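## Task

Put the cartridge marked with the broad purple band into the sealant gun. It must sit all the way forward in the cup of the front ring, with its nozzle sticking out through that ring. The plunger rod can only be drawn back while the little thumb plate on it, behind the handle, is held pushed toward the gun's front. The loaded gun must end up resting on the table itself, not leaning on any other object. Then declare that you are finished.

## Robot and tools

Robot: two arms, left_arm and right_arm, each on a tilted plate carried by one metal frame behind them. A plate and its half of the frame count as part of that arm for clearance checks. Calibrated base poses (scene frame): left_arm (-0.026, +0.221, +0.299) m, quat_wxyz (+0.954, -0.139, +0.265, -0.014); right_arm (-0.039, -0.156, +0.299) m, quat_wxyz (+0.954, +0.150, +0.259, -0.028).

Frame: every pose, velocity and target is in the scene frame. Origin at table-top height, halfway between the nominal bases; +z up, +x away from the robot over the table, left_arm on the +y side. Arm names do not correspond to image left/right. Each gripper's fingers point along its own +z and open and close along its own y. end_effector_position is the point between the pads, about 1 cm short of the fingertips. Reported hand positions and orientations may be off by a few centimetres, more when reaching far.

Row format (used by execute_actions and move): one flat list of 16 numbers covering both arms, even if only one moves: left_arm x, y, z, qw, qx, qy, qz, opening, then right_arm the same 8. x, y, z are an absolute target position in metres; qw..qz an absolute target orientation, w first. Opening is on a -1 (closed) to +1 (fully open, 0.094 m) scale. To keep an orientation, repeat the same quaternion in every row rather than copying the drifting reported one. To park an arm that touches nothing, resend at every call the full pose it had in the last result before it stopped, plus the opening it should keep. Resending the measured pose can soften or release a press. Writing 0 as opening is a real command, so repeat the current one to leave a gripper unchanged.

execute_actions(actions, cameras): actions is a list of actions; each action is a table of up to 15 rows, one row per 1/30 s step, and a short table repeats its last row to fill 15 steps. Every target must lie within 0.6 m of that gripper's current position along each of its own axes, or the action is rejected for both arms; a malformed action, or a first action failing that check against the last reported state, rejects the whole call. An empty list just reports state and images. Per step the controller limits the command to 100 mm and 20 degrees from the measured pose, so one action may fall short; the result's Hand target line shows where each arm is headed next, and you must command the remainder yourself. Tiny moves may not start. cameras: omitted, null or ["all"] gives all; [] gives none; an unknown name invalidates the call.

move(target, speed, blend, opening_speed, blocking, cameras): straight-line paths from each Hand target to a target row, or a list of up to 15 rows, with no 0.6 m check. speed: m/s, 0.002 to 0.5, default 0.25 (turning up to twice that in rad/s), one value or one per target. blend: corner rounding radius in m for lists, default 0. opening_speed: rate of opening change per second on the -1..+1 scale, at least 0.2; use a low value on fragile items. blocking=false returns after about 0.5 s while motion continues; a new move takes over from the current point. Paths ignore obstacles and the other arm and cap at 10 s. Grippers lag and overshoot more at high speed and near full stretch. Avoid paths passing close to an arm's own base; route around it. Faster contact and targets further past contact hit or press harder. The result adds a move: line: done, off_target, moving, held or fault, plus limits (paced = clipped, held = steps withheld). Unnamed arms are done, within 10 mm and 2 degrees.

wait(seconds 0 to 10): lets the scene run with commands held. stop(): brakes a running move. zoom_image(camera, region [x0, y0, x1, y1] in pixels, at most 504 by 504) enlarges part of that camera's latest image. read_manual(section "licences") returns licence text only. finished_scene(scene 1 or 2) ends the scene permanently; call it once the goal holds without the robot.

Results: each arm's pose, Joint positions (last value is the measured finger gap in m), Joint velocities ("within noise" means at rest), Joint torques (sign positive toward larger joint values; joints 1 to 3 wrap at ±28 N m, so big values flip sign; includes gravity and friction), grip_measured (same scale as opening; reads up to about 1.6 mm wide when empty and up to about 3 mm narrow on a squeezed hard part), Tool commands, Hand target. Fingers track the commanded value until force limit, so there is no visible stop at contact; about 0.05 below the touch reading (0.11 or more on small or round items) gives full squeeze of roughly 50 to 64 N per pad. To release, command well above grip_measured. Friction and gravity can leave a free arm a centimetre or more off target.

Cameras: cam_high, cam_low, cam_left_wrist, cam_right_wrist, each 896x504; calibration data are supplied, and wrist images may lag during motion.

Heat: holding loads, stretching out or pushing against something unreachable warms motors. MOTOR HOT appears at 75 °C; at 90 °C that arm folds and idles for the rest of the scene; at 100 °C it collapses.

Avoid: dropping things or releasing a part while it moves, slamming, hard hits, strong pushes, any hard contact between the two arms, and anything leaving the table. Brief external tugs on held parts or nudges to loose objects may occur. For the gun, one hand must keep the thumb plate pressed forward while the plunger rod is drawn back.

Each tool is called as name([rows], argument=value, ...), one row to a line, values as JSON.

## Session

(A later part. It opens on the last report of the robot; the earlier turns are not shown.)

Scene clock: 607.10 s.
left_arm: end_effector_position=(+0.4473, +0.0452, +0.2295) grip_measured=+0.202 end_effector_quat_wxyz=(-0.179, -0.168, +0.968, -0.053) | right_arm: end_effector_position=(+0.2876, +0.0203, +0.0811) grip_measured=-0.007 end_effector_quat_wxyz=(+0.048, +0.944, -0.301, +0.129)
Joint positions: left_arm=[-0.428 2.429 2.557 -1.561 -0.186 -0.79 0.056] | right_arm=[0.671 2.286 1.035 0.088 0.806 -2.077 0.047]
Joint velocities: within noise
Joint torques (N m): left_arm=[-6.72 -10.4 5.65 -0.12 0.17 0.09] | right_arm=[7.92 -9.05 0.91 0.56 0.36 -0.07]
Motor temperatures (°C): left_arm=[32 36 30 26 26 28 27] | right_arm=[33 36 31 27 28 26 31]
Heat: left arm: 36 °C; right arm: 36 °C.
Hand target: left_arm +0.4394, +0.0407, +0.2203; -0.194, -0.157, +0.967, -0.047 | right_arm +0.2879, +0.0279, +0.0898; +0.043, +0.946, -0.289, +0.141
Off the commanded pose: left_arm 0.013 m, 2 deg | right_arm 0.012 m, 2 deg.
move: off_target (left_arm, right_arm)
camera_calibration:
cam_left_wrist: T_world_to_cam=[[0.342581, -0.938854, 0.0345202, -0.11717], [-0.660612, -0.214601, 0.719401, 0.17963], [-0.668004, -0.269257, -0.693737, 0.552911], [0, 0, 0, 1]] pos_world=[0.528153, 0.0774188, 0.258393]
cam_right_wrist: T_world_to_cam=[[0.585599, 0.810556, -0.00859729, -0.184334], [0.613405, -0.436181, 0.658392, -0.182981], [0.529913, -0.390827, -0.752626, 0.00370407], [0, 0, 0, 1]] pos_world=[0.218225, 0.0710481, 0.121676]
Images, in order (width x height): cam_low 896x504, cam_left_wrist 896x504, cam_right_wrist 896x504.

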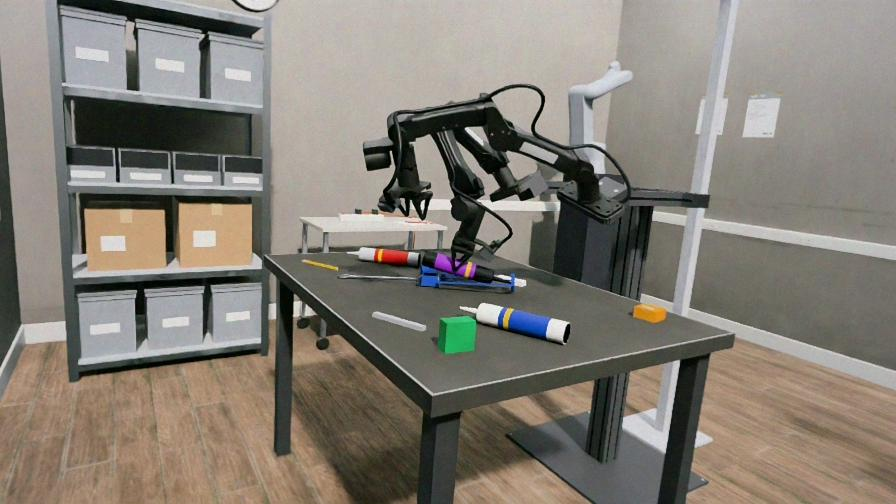

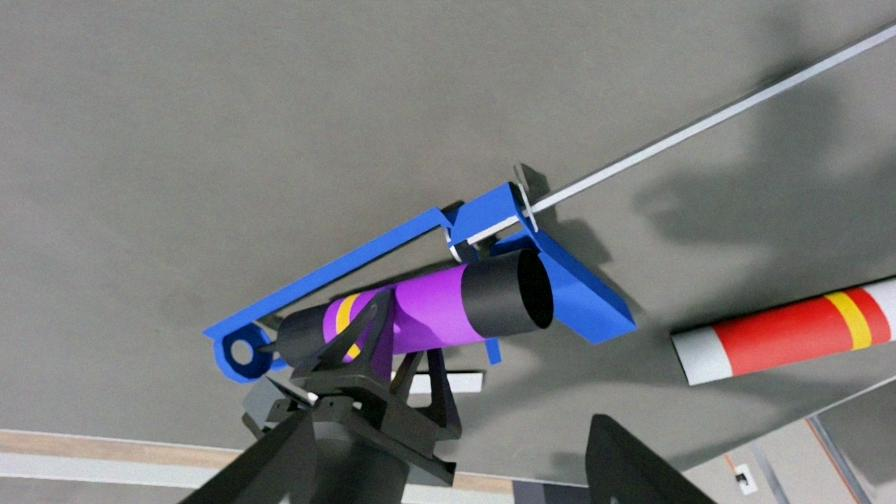

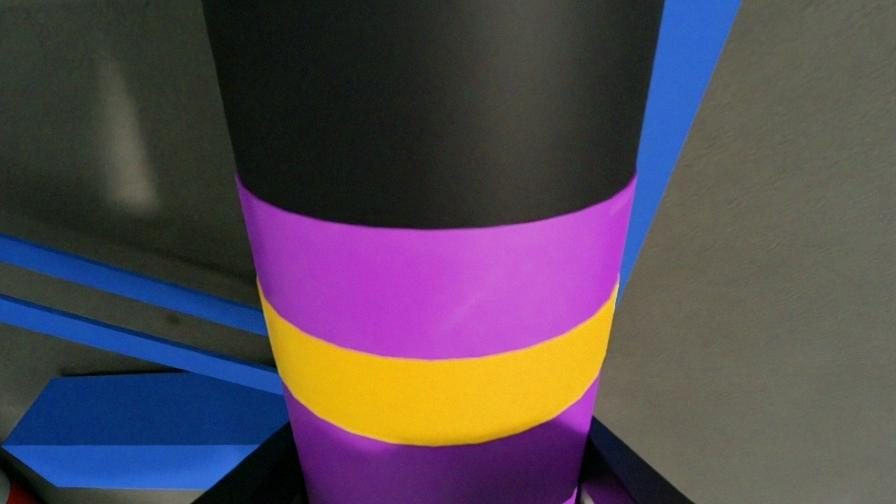

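execute_actions(actions=[])

Scene clock: 641.03 s.
left_arm: end_effector_position=(+0.4473, +0.0452, +0.2295) grip_measured=+0.202 end_effector_quat_wxyz=(-0.179, -0.168, +0.968, -0.053) | right_arm: end_effector_position=(+0.2878, +0.0204, +0.0811) grip_measured=-0.007 end_effector_quat_wxyz=(+0.048, +0.944, -0.301, +0.129)
Joint positions: left_arm=[-0.428 2.429 2.557 -1.561 -0.186 -0.79 0.056] | right_arm=[0.671 2.286 1.035 0.089 0.806 -2.079 0.047]
Joint velocities: within noise
Joint torques (N m): left_arm=[-6.65 -10.43 5.91 -0.15 0.16 0.05] | right_arm=[7.97 -8.98 0.9 0.51 0.39 -0.07]
Motor temperatures (°C): left_arm=[32 36 30 26 26 28 27] | right_arm=[34 37 31 27 28 26 31]
Heat: left arm: 36 °C; right arm: 37 °C.
Hand target: left_arm +0.4394, +0.0407, +0.2203; -0.194, -0.157, +0.967, -0.047 | right_arm +0.2879, +0.0280, +0.0898; +0.043, +0.946, -0.289, +0.141
Tool commands: left_gripper/opening=+0.2 right_gripper/opening=-0.1
Off the commanded pose: left_arm 0.013 m, 2 deg | right_arm 0.012 m, 2 deg.
camera_calibration:
cam_left_wrist: T_world_to_cam=[[0.342581, -0.938854, 0.0345202, -0.11717], [-0.660612, -0.214601, 0.719401, 0.17963], [-0.668004, -0.269257, -0.693737, 0.552911], [0, 0, 0, 1]] pos_world=[0.528153, 0.0774188, 0.258393]
cam_right_wrist: T_world_to_cam=[[0.585034, 0.810966, -0.00831339, -0.184333], [0.61347, -0.435808, 0.658578, -0.183086], [0.530462, -0.390391, -0.752466, 0.00349372], [0, 0, 0, 1]] pos_world=[0.218306, 0.0710614, 0.121673]

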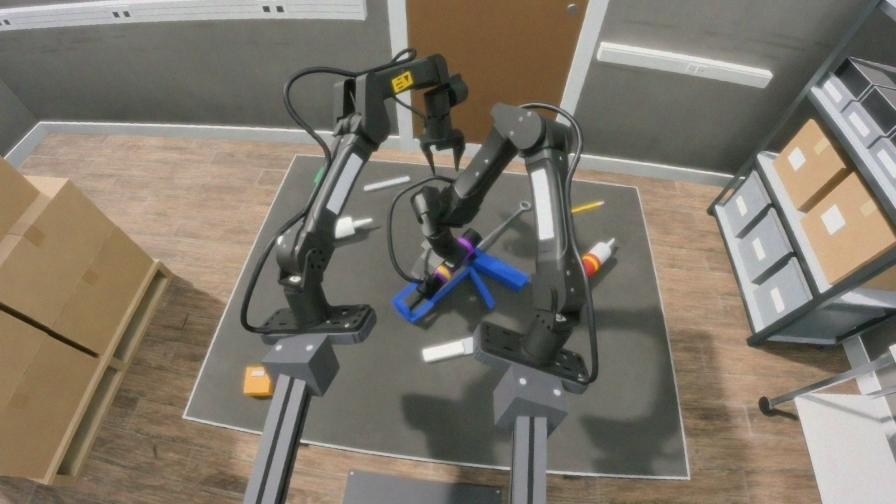

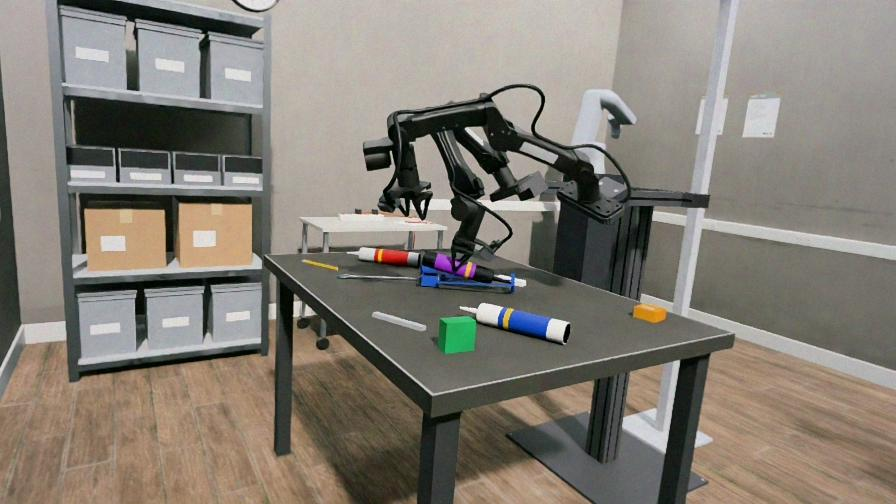

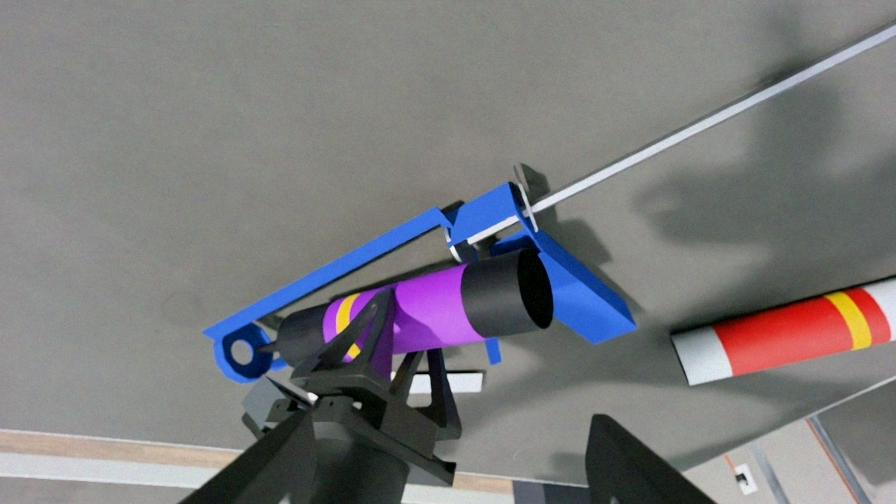

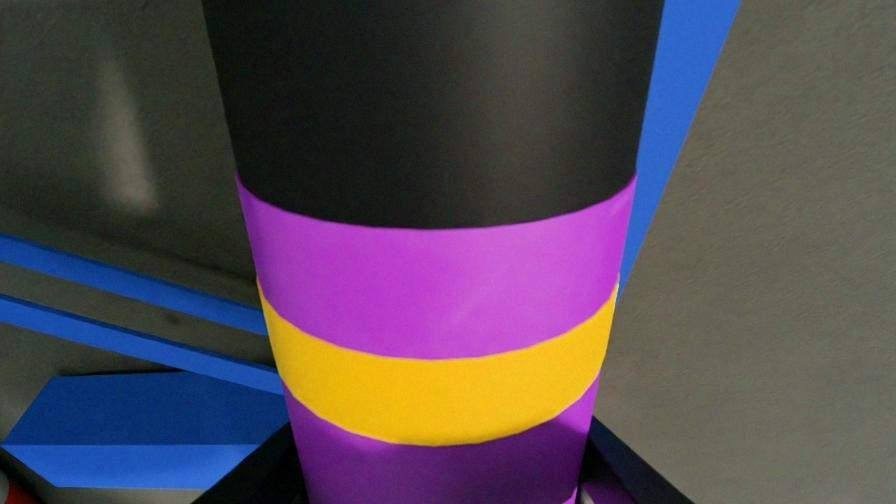

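zoom_image(camera="cam_left_wrist", region=[190, 160, 590, 400])

zoom_image(camera="cam_low", region=[410, 240, 540, 300])

Scaled by 1.260.

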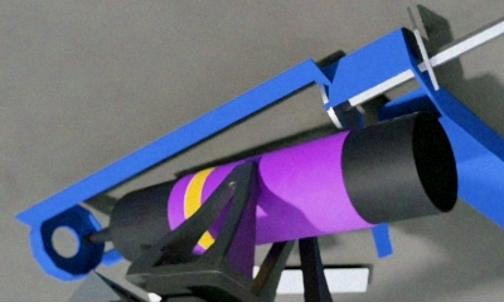

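Scaled by 3.877.

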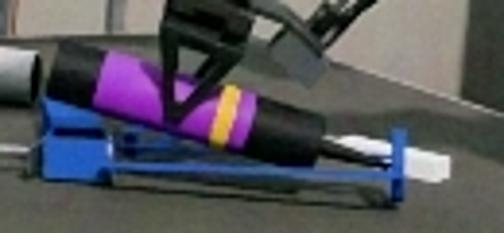

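zoom_image(camera="cam_left_wrist", region=[200, 300, 320, 390])

zoom_image(camera="cam_left_wrist", region=[430, 180, 570, 290])

zoom_image(camera="cam_low", region=[470, 260, 530, 300])

Scaled by 4.200.

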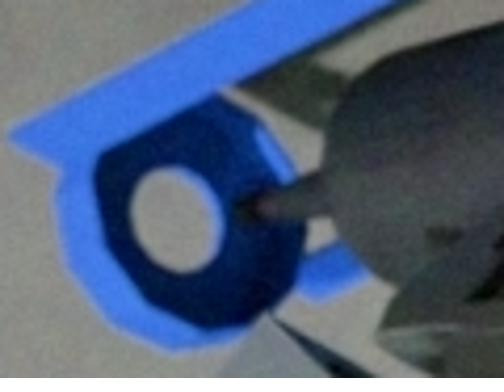

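Scaled by 3.600.

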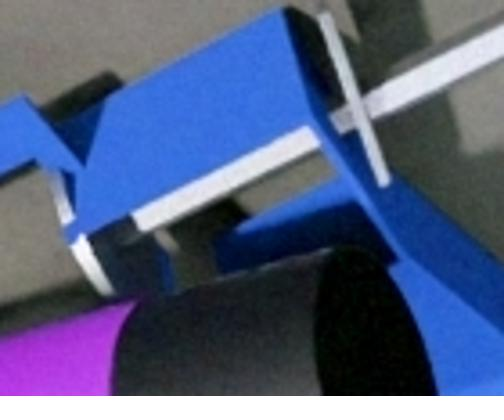

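Scaled by 8.400.

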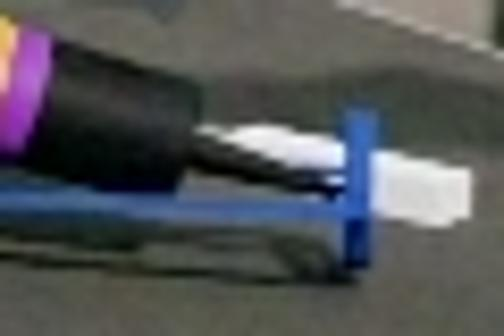

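move(target=[0.4395,0.0404,0.2201,-0.194,-0.157,0.967,-0.047,0.2,0.283,0.040,0.090,-0.0432,-0.9458,0.2892,-0.1413,-0.1], speed=0.04)

zoom_image(camera="cam_left_wrist", region=[190, 160, 590, 400])

zoom_image(camera="cam_left_wrist", region=[200, 300, 320, 390])

zoom_image(camera="cam_low", region=[470, 260, 530, 300])

Scene clock: 730.20 s.
left_arm: end_effector_position=(+0.4473, +0.0452, +0.2295) grip_measured=+0.202 end_effector_quat_wxyz=(-0.179, -0.168, +0.968, -0.053) | right_arm: end_effector_position=(+0.2828, +0.0312, +0.0844) grip_measured=-0.007 end_effector_quat_wxyz=(+0.042, +0.944, -0.298, +0.131)
Joint positions: left_arm=[-0.428 2.429 2.557 -1.561 -0.186 -0.79 0.056] | right_arm=[0.702 2.296 1.04 0.082 0.812 -2.052 0.047]
Joint velocities: within noise
Joint torques (N m): left_arm=[-6.82 -10.45 5.87 -0.12 0.2 0.05] | right_arm=[7.99 -7.62 3.15 0.33 0.43 0.08]
Motor temperatures (°C): left_arm=[32 36 30 26 26 28 27] | right_arm=[34 37 31 27 28 26 31]
Heat: left arm: 36 °C; right arm: 37 °C.
Hand target: left_arm +0.4394, +0.0407, +0.2203; -0.194, -0.157, +0.967, -0.047 | right_arm +0.2830, +0.0400, +0.0901; +0.042, +0.946, -0.289, +0.142
Off the commanded pose: left_arm 0.013 m, 2 deg | right_arm 0.010 m, 2 deg.
move: off_target (left_arm)
camera_calibration:
cam_left_wrist: T_world_to_cam=[[0.342581, -0.938854, 0.0345202, -0.11717], [-0.660612, -0.214601, 0.719401, 0.17963], [-0.668004, -0.269257, -0.693737, 0.552911], [0, 0, 0, 1]] pos_world=[0.528153, 0.0774188, 0.258393]
cam_right_wrist: T_world_to_cam=[[0.580013, 0.814599, 0.00371238, -0.18983], [0.611686, -0.438536, 0.658427, -0.176924], [0.537982, -0.379626, -0.752635, 0.0103908], [0, 0, 0, 1]] pos_world=[0.212736, 0.0809928, 0.125017]

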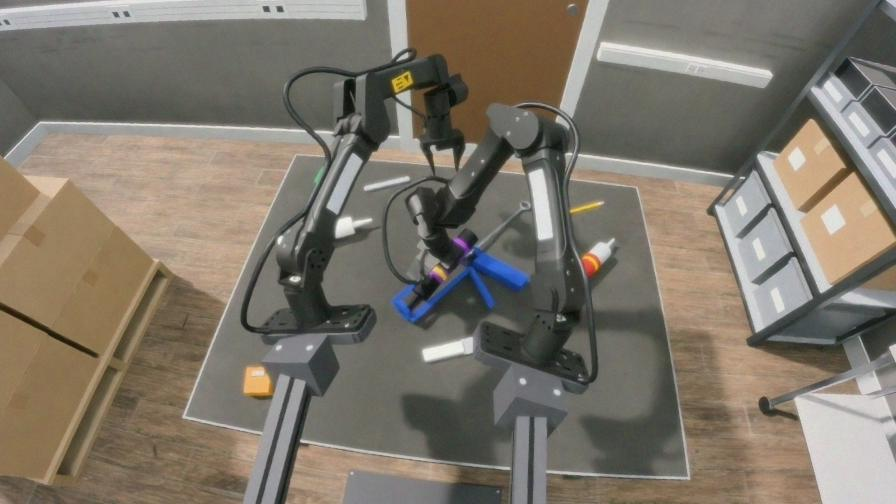

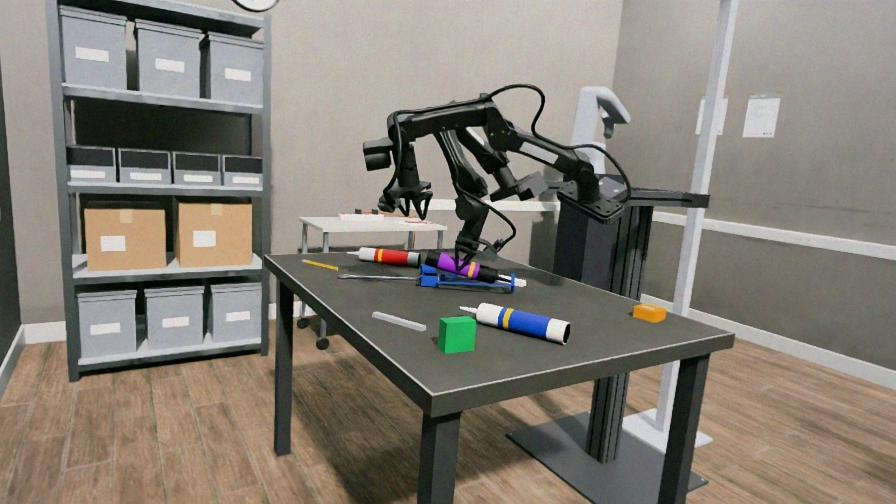

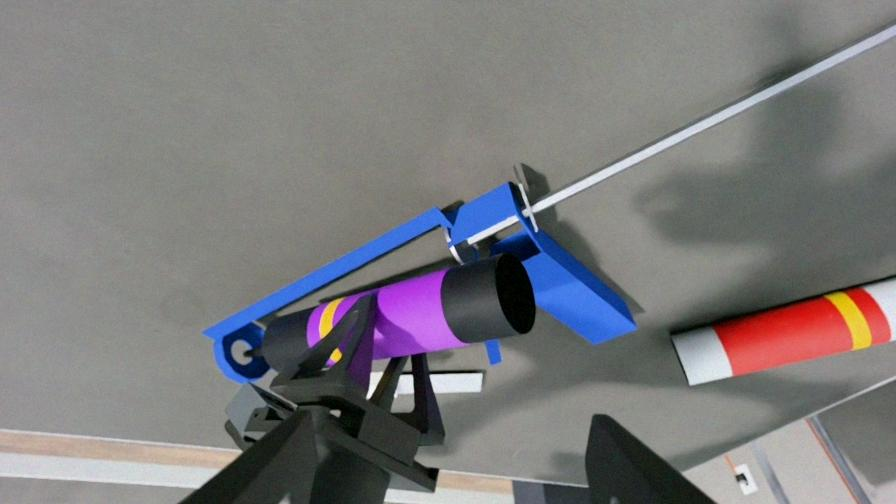

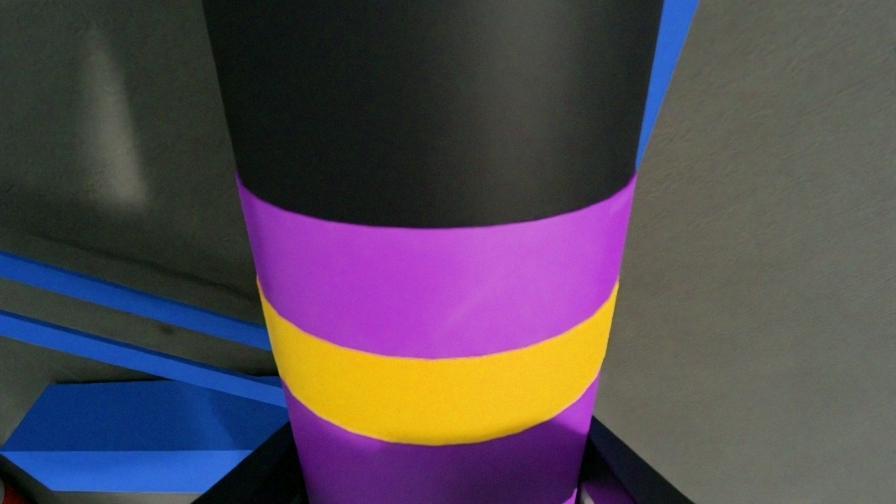

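Scaled by 1.260.

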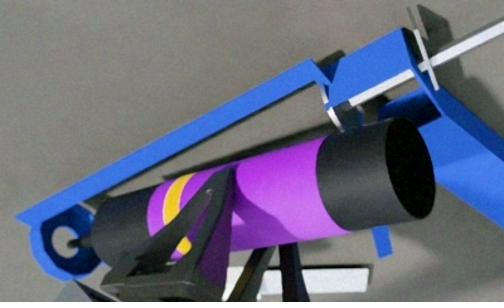

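Scaled by 4.200.

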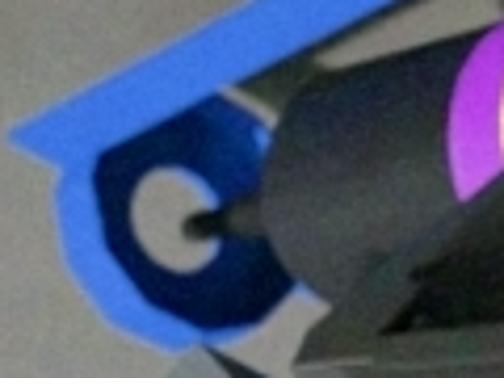

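Scaled by 8.400.

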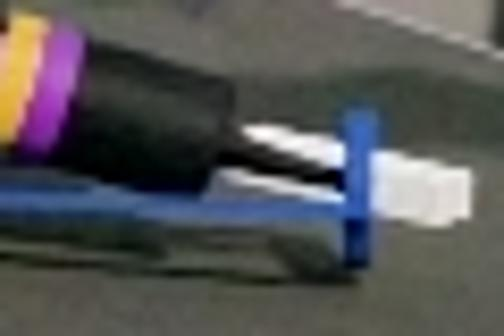

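move(target=[0.4395,0.0404,0.2201,-0.194,-0.157,0.967,-0.047,0.2,0.272,0.053,0.087,-0.0384,-0.952,0.2729,-0.1338,-0.1], speed=0.04)

zoom_image(camera="cam_left_wrist", region=[190, 160, 590, 400])

zoom_image(camera="cam_left_wrist", region=[200, 300, 320, 390])

zoom_image(camera="cam_low", region=[470, 260, 530, 300])

Scene clock: 745.07 s.
left_arm: end_effector_position=(+0.4473, +0.0452, +0.2295) grip_measured=+0.202 end_effector_quat_wxyz=(-0.179, -0.168, +0.968, -0.053) | right_arm: end_effector_position=(+0.2730, +0.0424, +0.0818) grip_measured=-0.007 end_effector_quat_wxyz=(+0.041, +0.950, -0.283, +0.127)
Joint positions: left_arm=[-0.428 2.429 2.557 -1.561 -0.186 -0.79 0.056] | right_arm=[0.73 2.329 1.053 0.074 0.813 -2.047 0.047]
Joint velocities: within noise
Joint torques (N m): left_arm=[-6.69 -10.39 5.9 -0.15 0.2 0.07] | right_arm=[8.18 -7.57 3.1 0.31 0.3 0.02]
Motor temperatures (°C): left_arm=[32 36 30 26 26 28 27] | right_arm=[34 36 31 27 28 26 31]
Heat: left arm: 36 °C; right arm: 36 °C.
Hand target: left_arm +0.4394, +0.0407, +0.2203; -0.194, -0.157, +0.967, -0.047 | right_arm +0.2718, +0.0528, +0.0870; +0.038, +0.952, -0.273, +0.134
Off the commanded pose: left_arm 0.013 m, 2 deg | right_arm 0.012 m, 1 deg.
move: off_target (left_arm, right_arm)
camera_calibration:
cam_left_wrist: T_world_to_cam=[[0.342581, -0.938854, 0.0345202, -0.11717], [-0.660612, -0.214601, 0.719401, 0.17963], [-0.668004, -0.269257, -0.693737, 0.552911], [0, 0, 0, 1]] pos_world=[0.528153, 0.0774188, 0.258393]
cam_right_wrist: T_world_to_cam=[[0.55324, 0.833021, -0.00117019, -0.186399], [0.632195, -0.418948, 0.651777, -0.170172], [0.542454, -0.361328, -0.75841, 0.0163905], [0, 0, 0, 1]] pos_world=[0.201814, 0.0899035, 0.123127]

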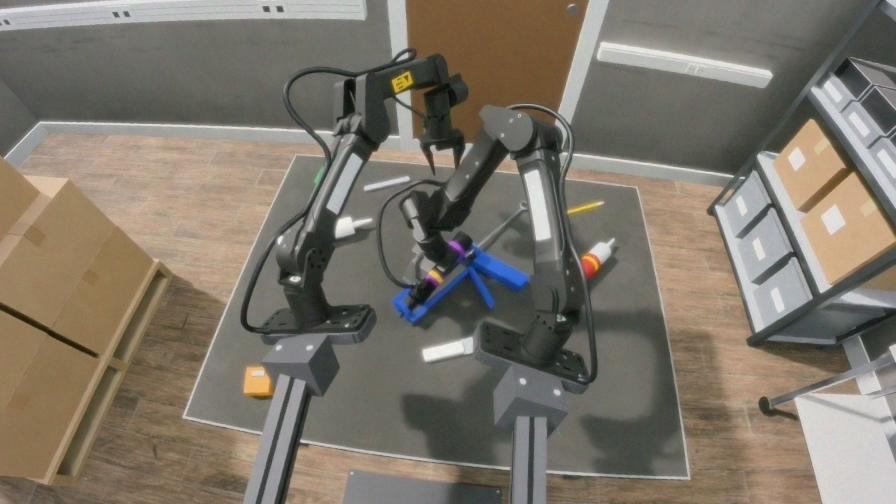

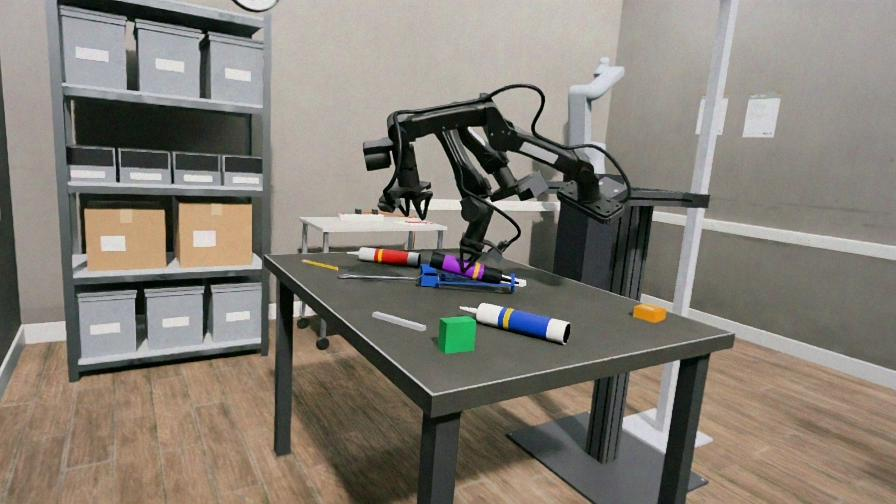

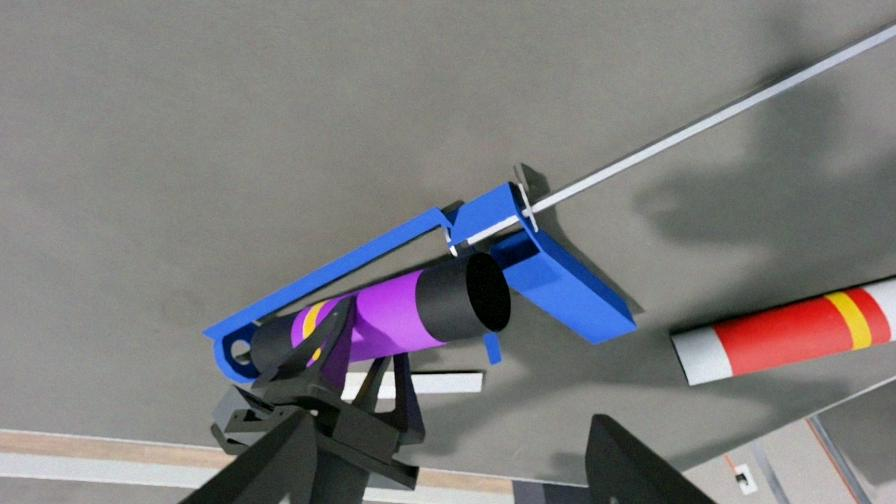

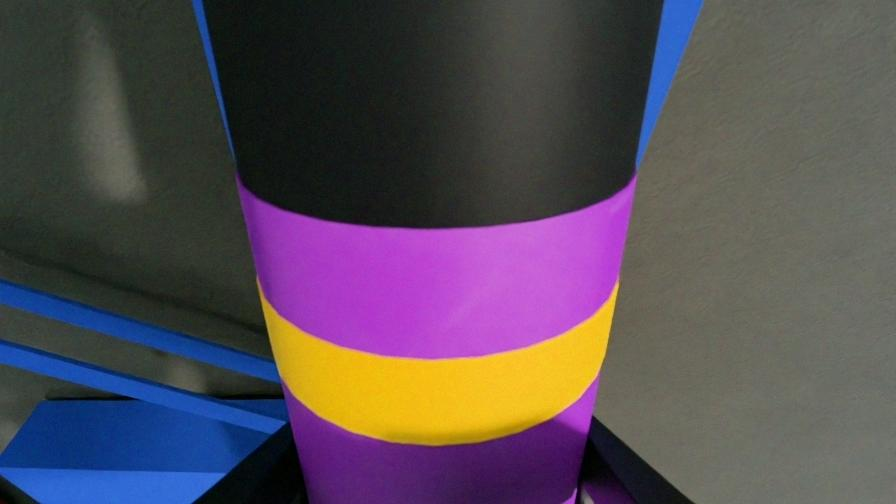

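Scaled by 1.260.

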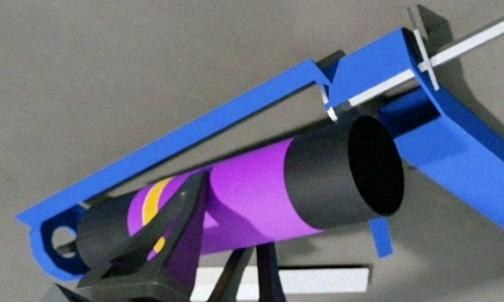

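Scaled by 4.200.

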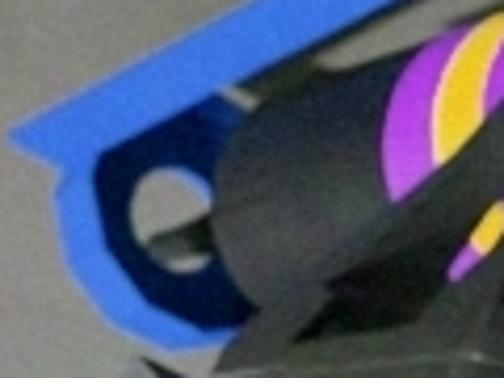

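Scaled by 8.400.

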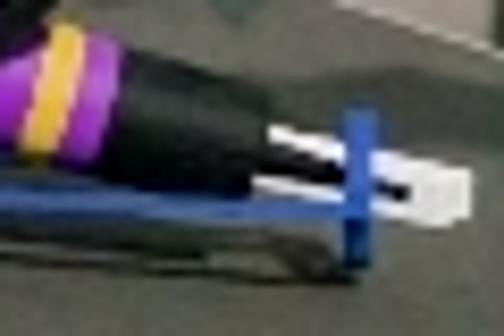

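move(target=[0.4395,0.0404,0.2201,-0.194,-0.157,0.967,-0.047,0.2,0.2555,0.063,0.086,-0.0407,-0.9507,0.2726,-0.1421,-0.1], speed=0.04)

zoom_image(camera="cam_left_wrist", region=[190, 160, 590, 400])

zoom_image(camera="cam_low", region=[410, 240, 540, 300])

zoom_image(camera="cam_low", region=[470, 260, 530, 300])

Scene clock: 795.17 s.
left_arm: end_effector_position=(+0.4473, +0.0452, +0.2295) grip_measured=+0.202 end_effector_quat_wxyz=(-0.179, -0.168, +0.968, -0.053) | right_arm: end_effector_position=(+0.2566, +0.0548, +0.0805) grip_measured=-0.007 end_effector_quat_wxyz=(+0.041, +0.950, -0.282, +0.130)
Joint positions: left_arm=[-0.428 2.429 2.557 -1.561 -0.186 -0.79 0.056] | right_arm=[0.776 2.37 1.053 0.073 0.833 -1.989 0.047]
Joint velocities: within noise
Joint torques (N m): left_arm=[-6.68 -10.41 5.82 -0.13 0.18 0.06] | right_arm=[8.31 -7.45 2.43 0.37 0.45 0.07]
Motor temperatures (°C): left_arm=[32 37 30 26 26 28 27] | right_arm=[35 35 31 27 28 26 32]
Heat: left arm: 37 °C; right arm: 35 °C.
Hand target: left_arm +0.4394, +0.0407, +0.2203; -0.194, -0.157, +0.967, -0.047 | right_arm +0.2554, +0.0629, +0.0860; +0.040, +0.951, -0.273, +0.142
Off the commanded pose: left_arm 0.013 m, 2 deg | right_arm 0.010 m, 2 deg.
move: off_target (left_arm)
camera_calibration:
cam_left_wrist: T_world_to_cam=[[0.342581, -0.938854, 0.0345202, -0.11717], [-0.660612, -0.214601, 0.719401, 0.17963], [-0.668004, -0.269257, -0.693737, 0.552911], [0, 0, 0, 1]] pos_world=[0.528153, 0.0774188, 0.258393]
cam_right_wrist: T_world_to_cam=[[0.551715, 0.834033, 0.000462309, -0.187401], [0.629227, -0.416599, 0.656139, -0.153497], [0.547434, -0.361711, -0.75464, 0.0273129], [0, 0, 0, 1]] pos_world=[0.185024, 0.102231, 0.121413]

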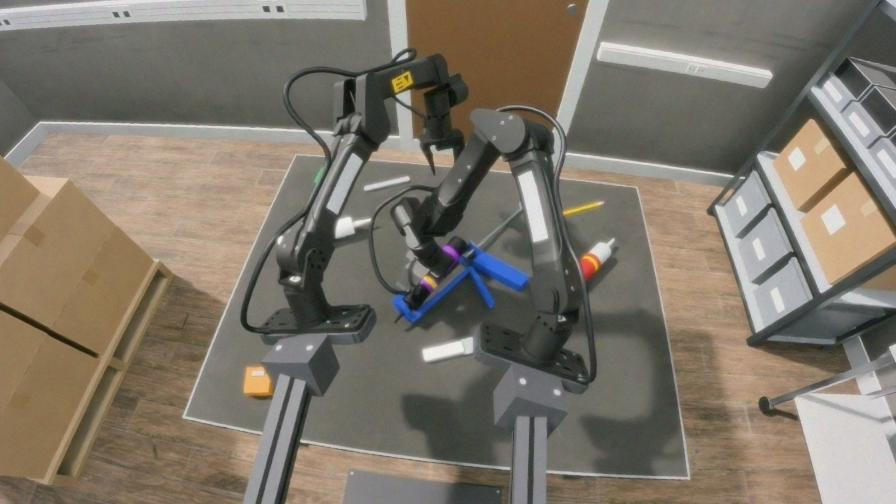

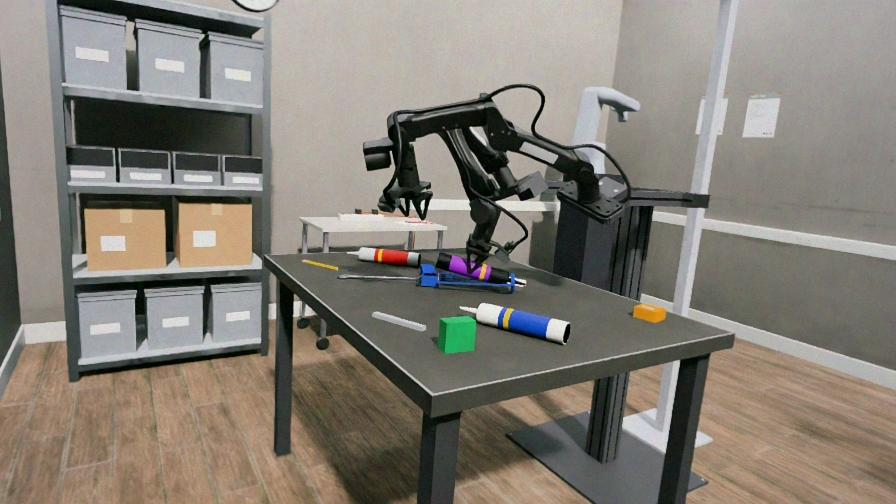

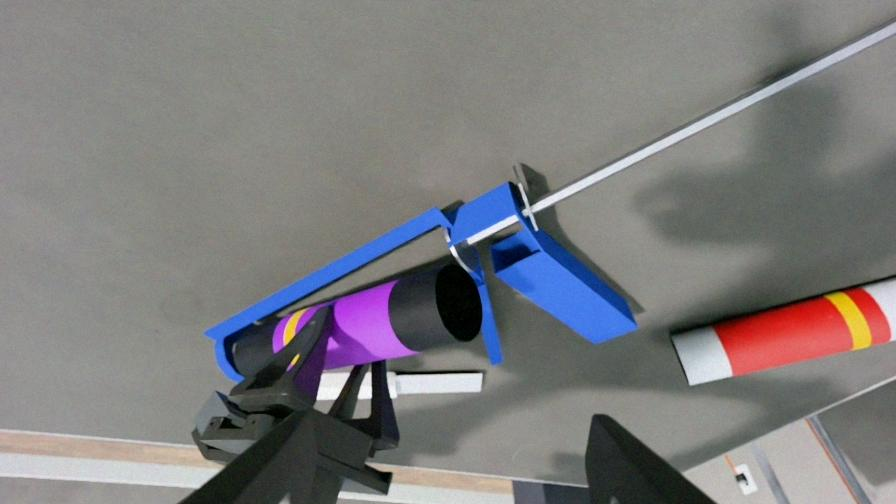

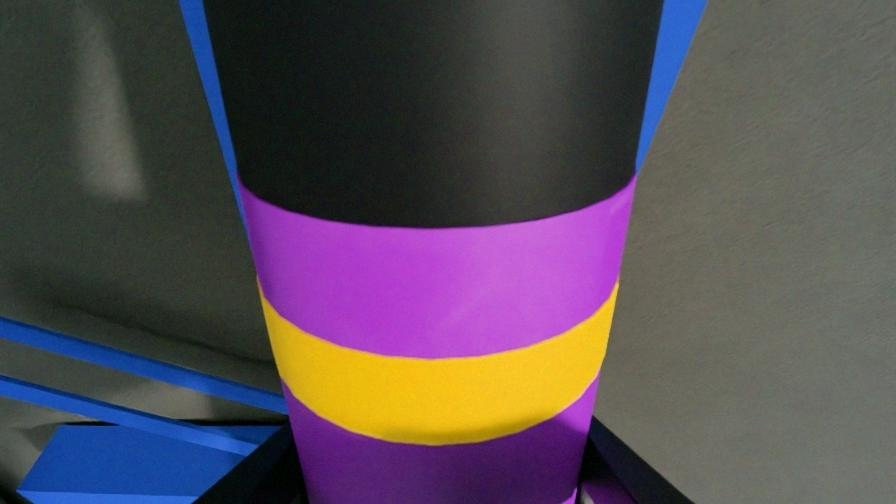

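Scaled by 1.260.

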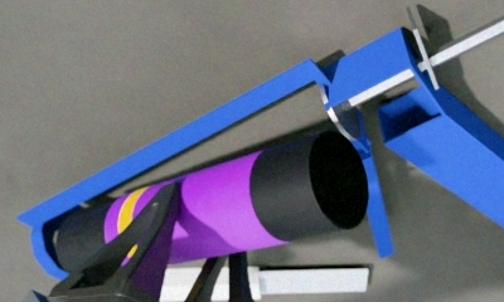

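Scaled by 3.877.

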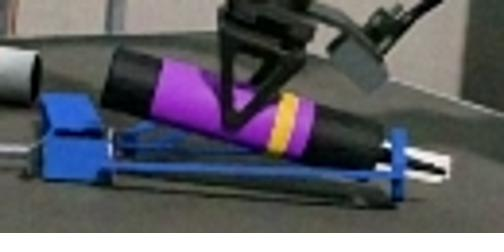

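Scaled by 8.400.

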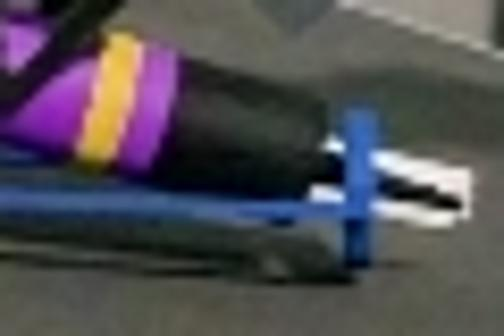

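move(target=[0.4395,0.0404,0.2201,-0.194,-0.157,0.967,-0.047,0.2,0.252,0.067,0.087,-0.0478,-0.9467,0.2714,-0.1669,-0.1], speed=0.03)

zoom_image(camera="cam_left_wrist", region=[190, 160, 590, 400])

zoom_image(camera="cam_low", region=[410, 240, 540, 300])

zoom_image(camera="cam_low", region=[470, 260, 530, 300])

Scene clock: 836.40 s.
left_arm: end_effector_position=(+0.4473, +0.0452, +0.2295) grip_measured=+0.202 end_effector_quat_wxyz=(-0.179, -0.168, +0.968, -0.053) | right_arm: end_effector_position=(+0.2510, +0.0578, +0.0808) grip_measured=-0.007 end_effector_quat_wxyz=(+0.050, +0.947, -0.279, +0.149)
Joint positions: left_arm=[-0.428 2.429 2.557 -1.561 -0.186 -0.79 0.056] | right_arm=[0.804 2.399 1.053 0.09 0.884 -1.967 0.047]
Joint velocities: within noise
Joint torques (N m): left_arm=[-6.68 -10.37 5.9 -0.15 0.18 0.07] | right_arm=[8.4 -7.38 2.58 0.44 0.5 0.09]
Motor temperatures (°C): left_arm=[32 37 31 26 26 28 27] | right_arm=[35 35 31 27 28 26 32]
Heat: left arm: 37 °C; right arm: 35 °C.
Hand target: left_arm +0.4394, +0.0407, +0.2203; -0.194, -0.157, +0.967, -0.047 | right_arm +0.2519, +0.0669, +0.0871; +0.047, +0.947, -0.272, +0.167
Off the commanded pose: left_arm 0.013 m, 2 deg | right_arm 0.011 m, 2 deg.
move: off_target (left_arm, right_arm)
camera_calibration:
cam_left_wrist: T_world_to_cam=[[0.342581, -0.938854, 0.0345202, -0.11717], [-0.660612, -0.214601, 0.719401, 0.17963], [-0.668004, -0.269257, -0.693737, 0.552911], [0, 0, 0, 1]] pos_world=[0.528153, 0.0774188, 0.258393]
cam_right_wrist: T_world_to_cam=[[0.548624, 0.836047, -0.00605121, -0.185629], [0.608938, -0.394612, 0.688095, -0.147642], [0.572892, -0.38119, -0.725595, 0.024034], [0, 0, 0, 1]] pos_world=[0.177976, 0.106095, 0.117907]

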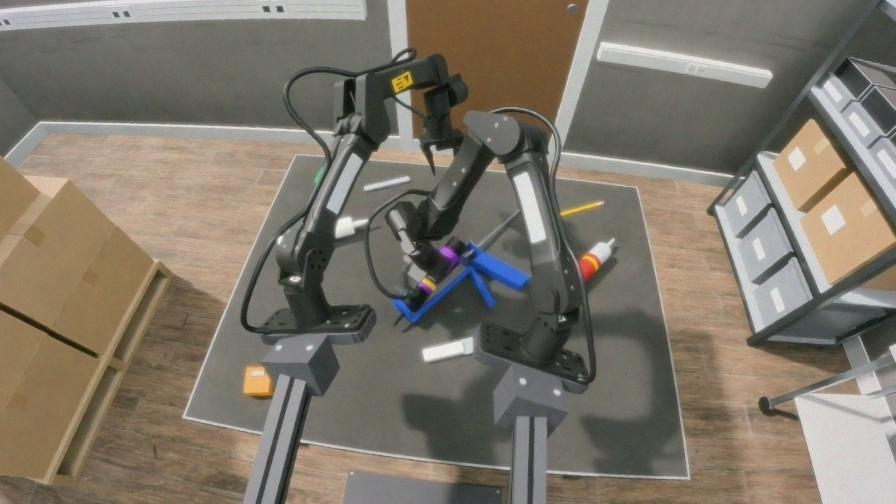

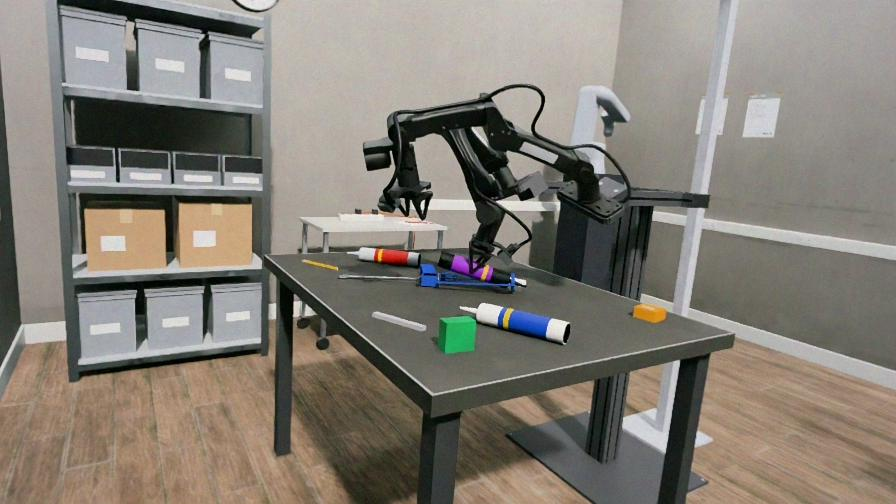

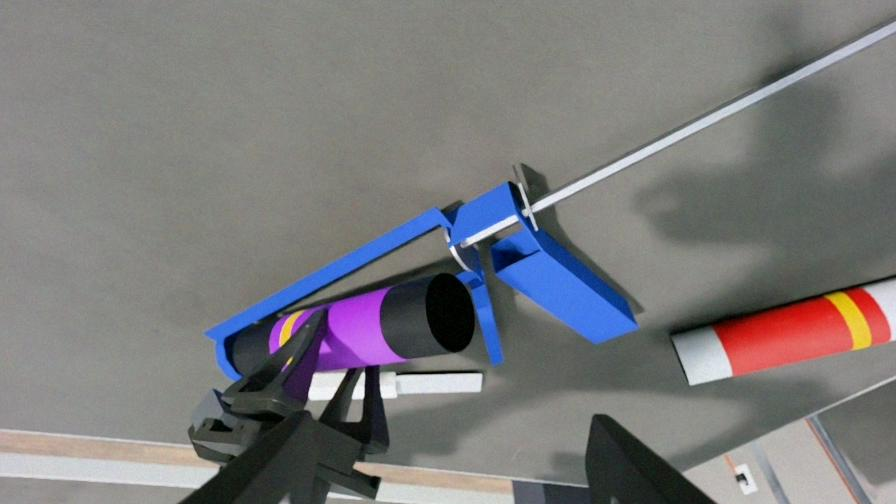

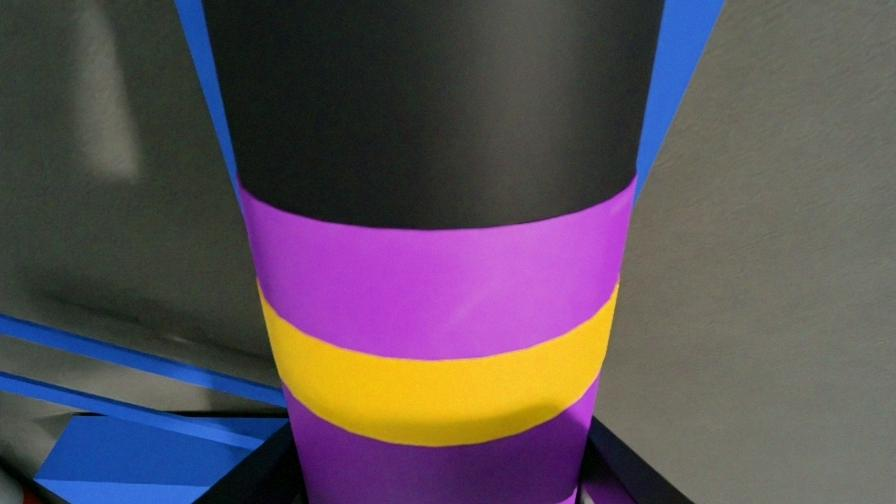

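Scaled by 1.260.

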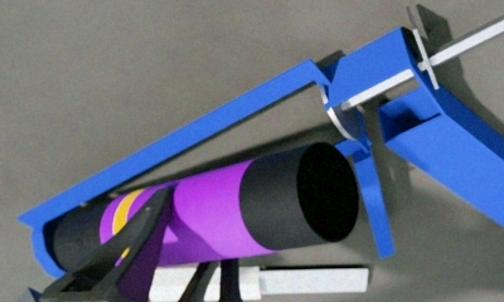

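Scaled by 3.877.

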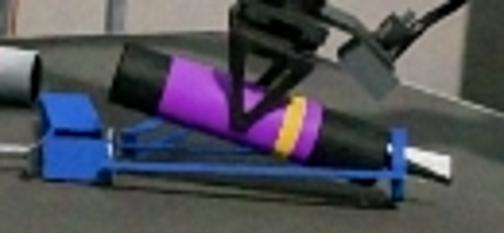

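Scaled by 8.400.

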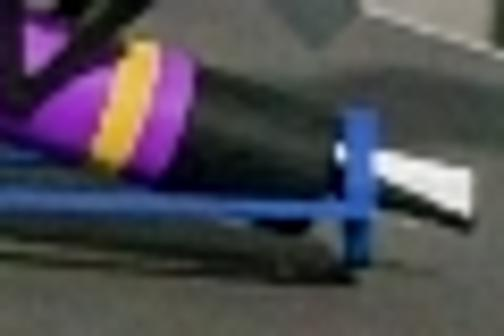

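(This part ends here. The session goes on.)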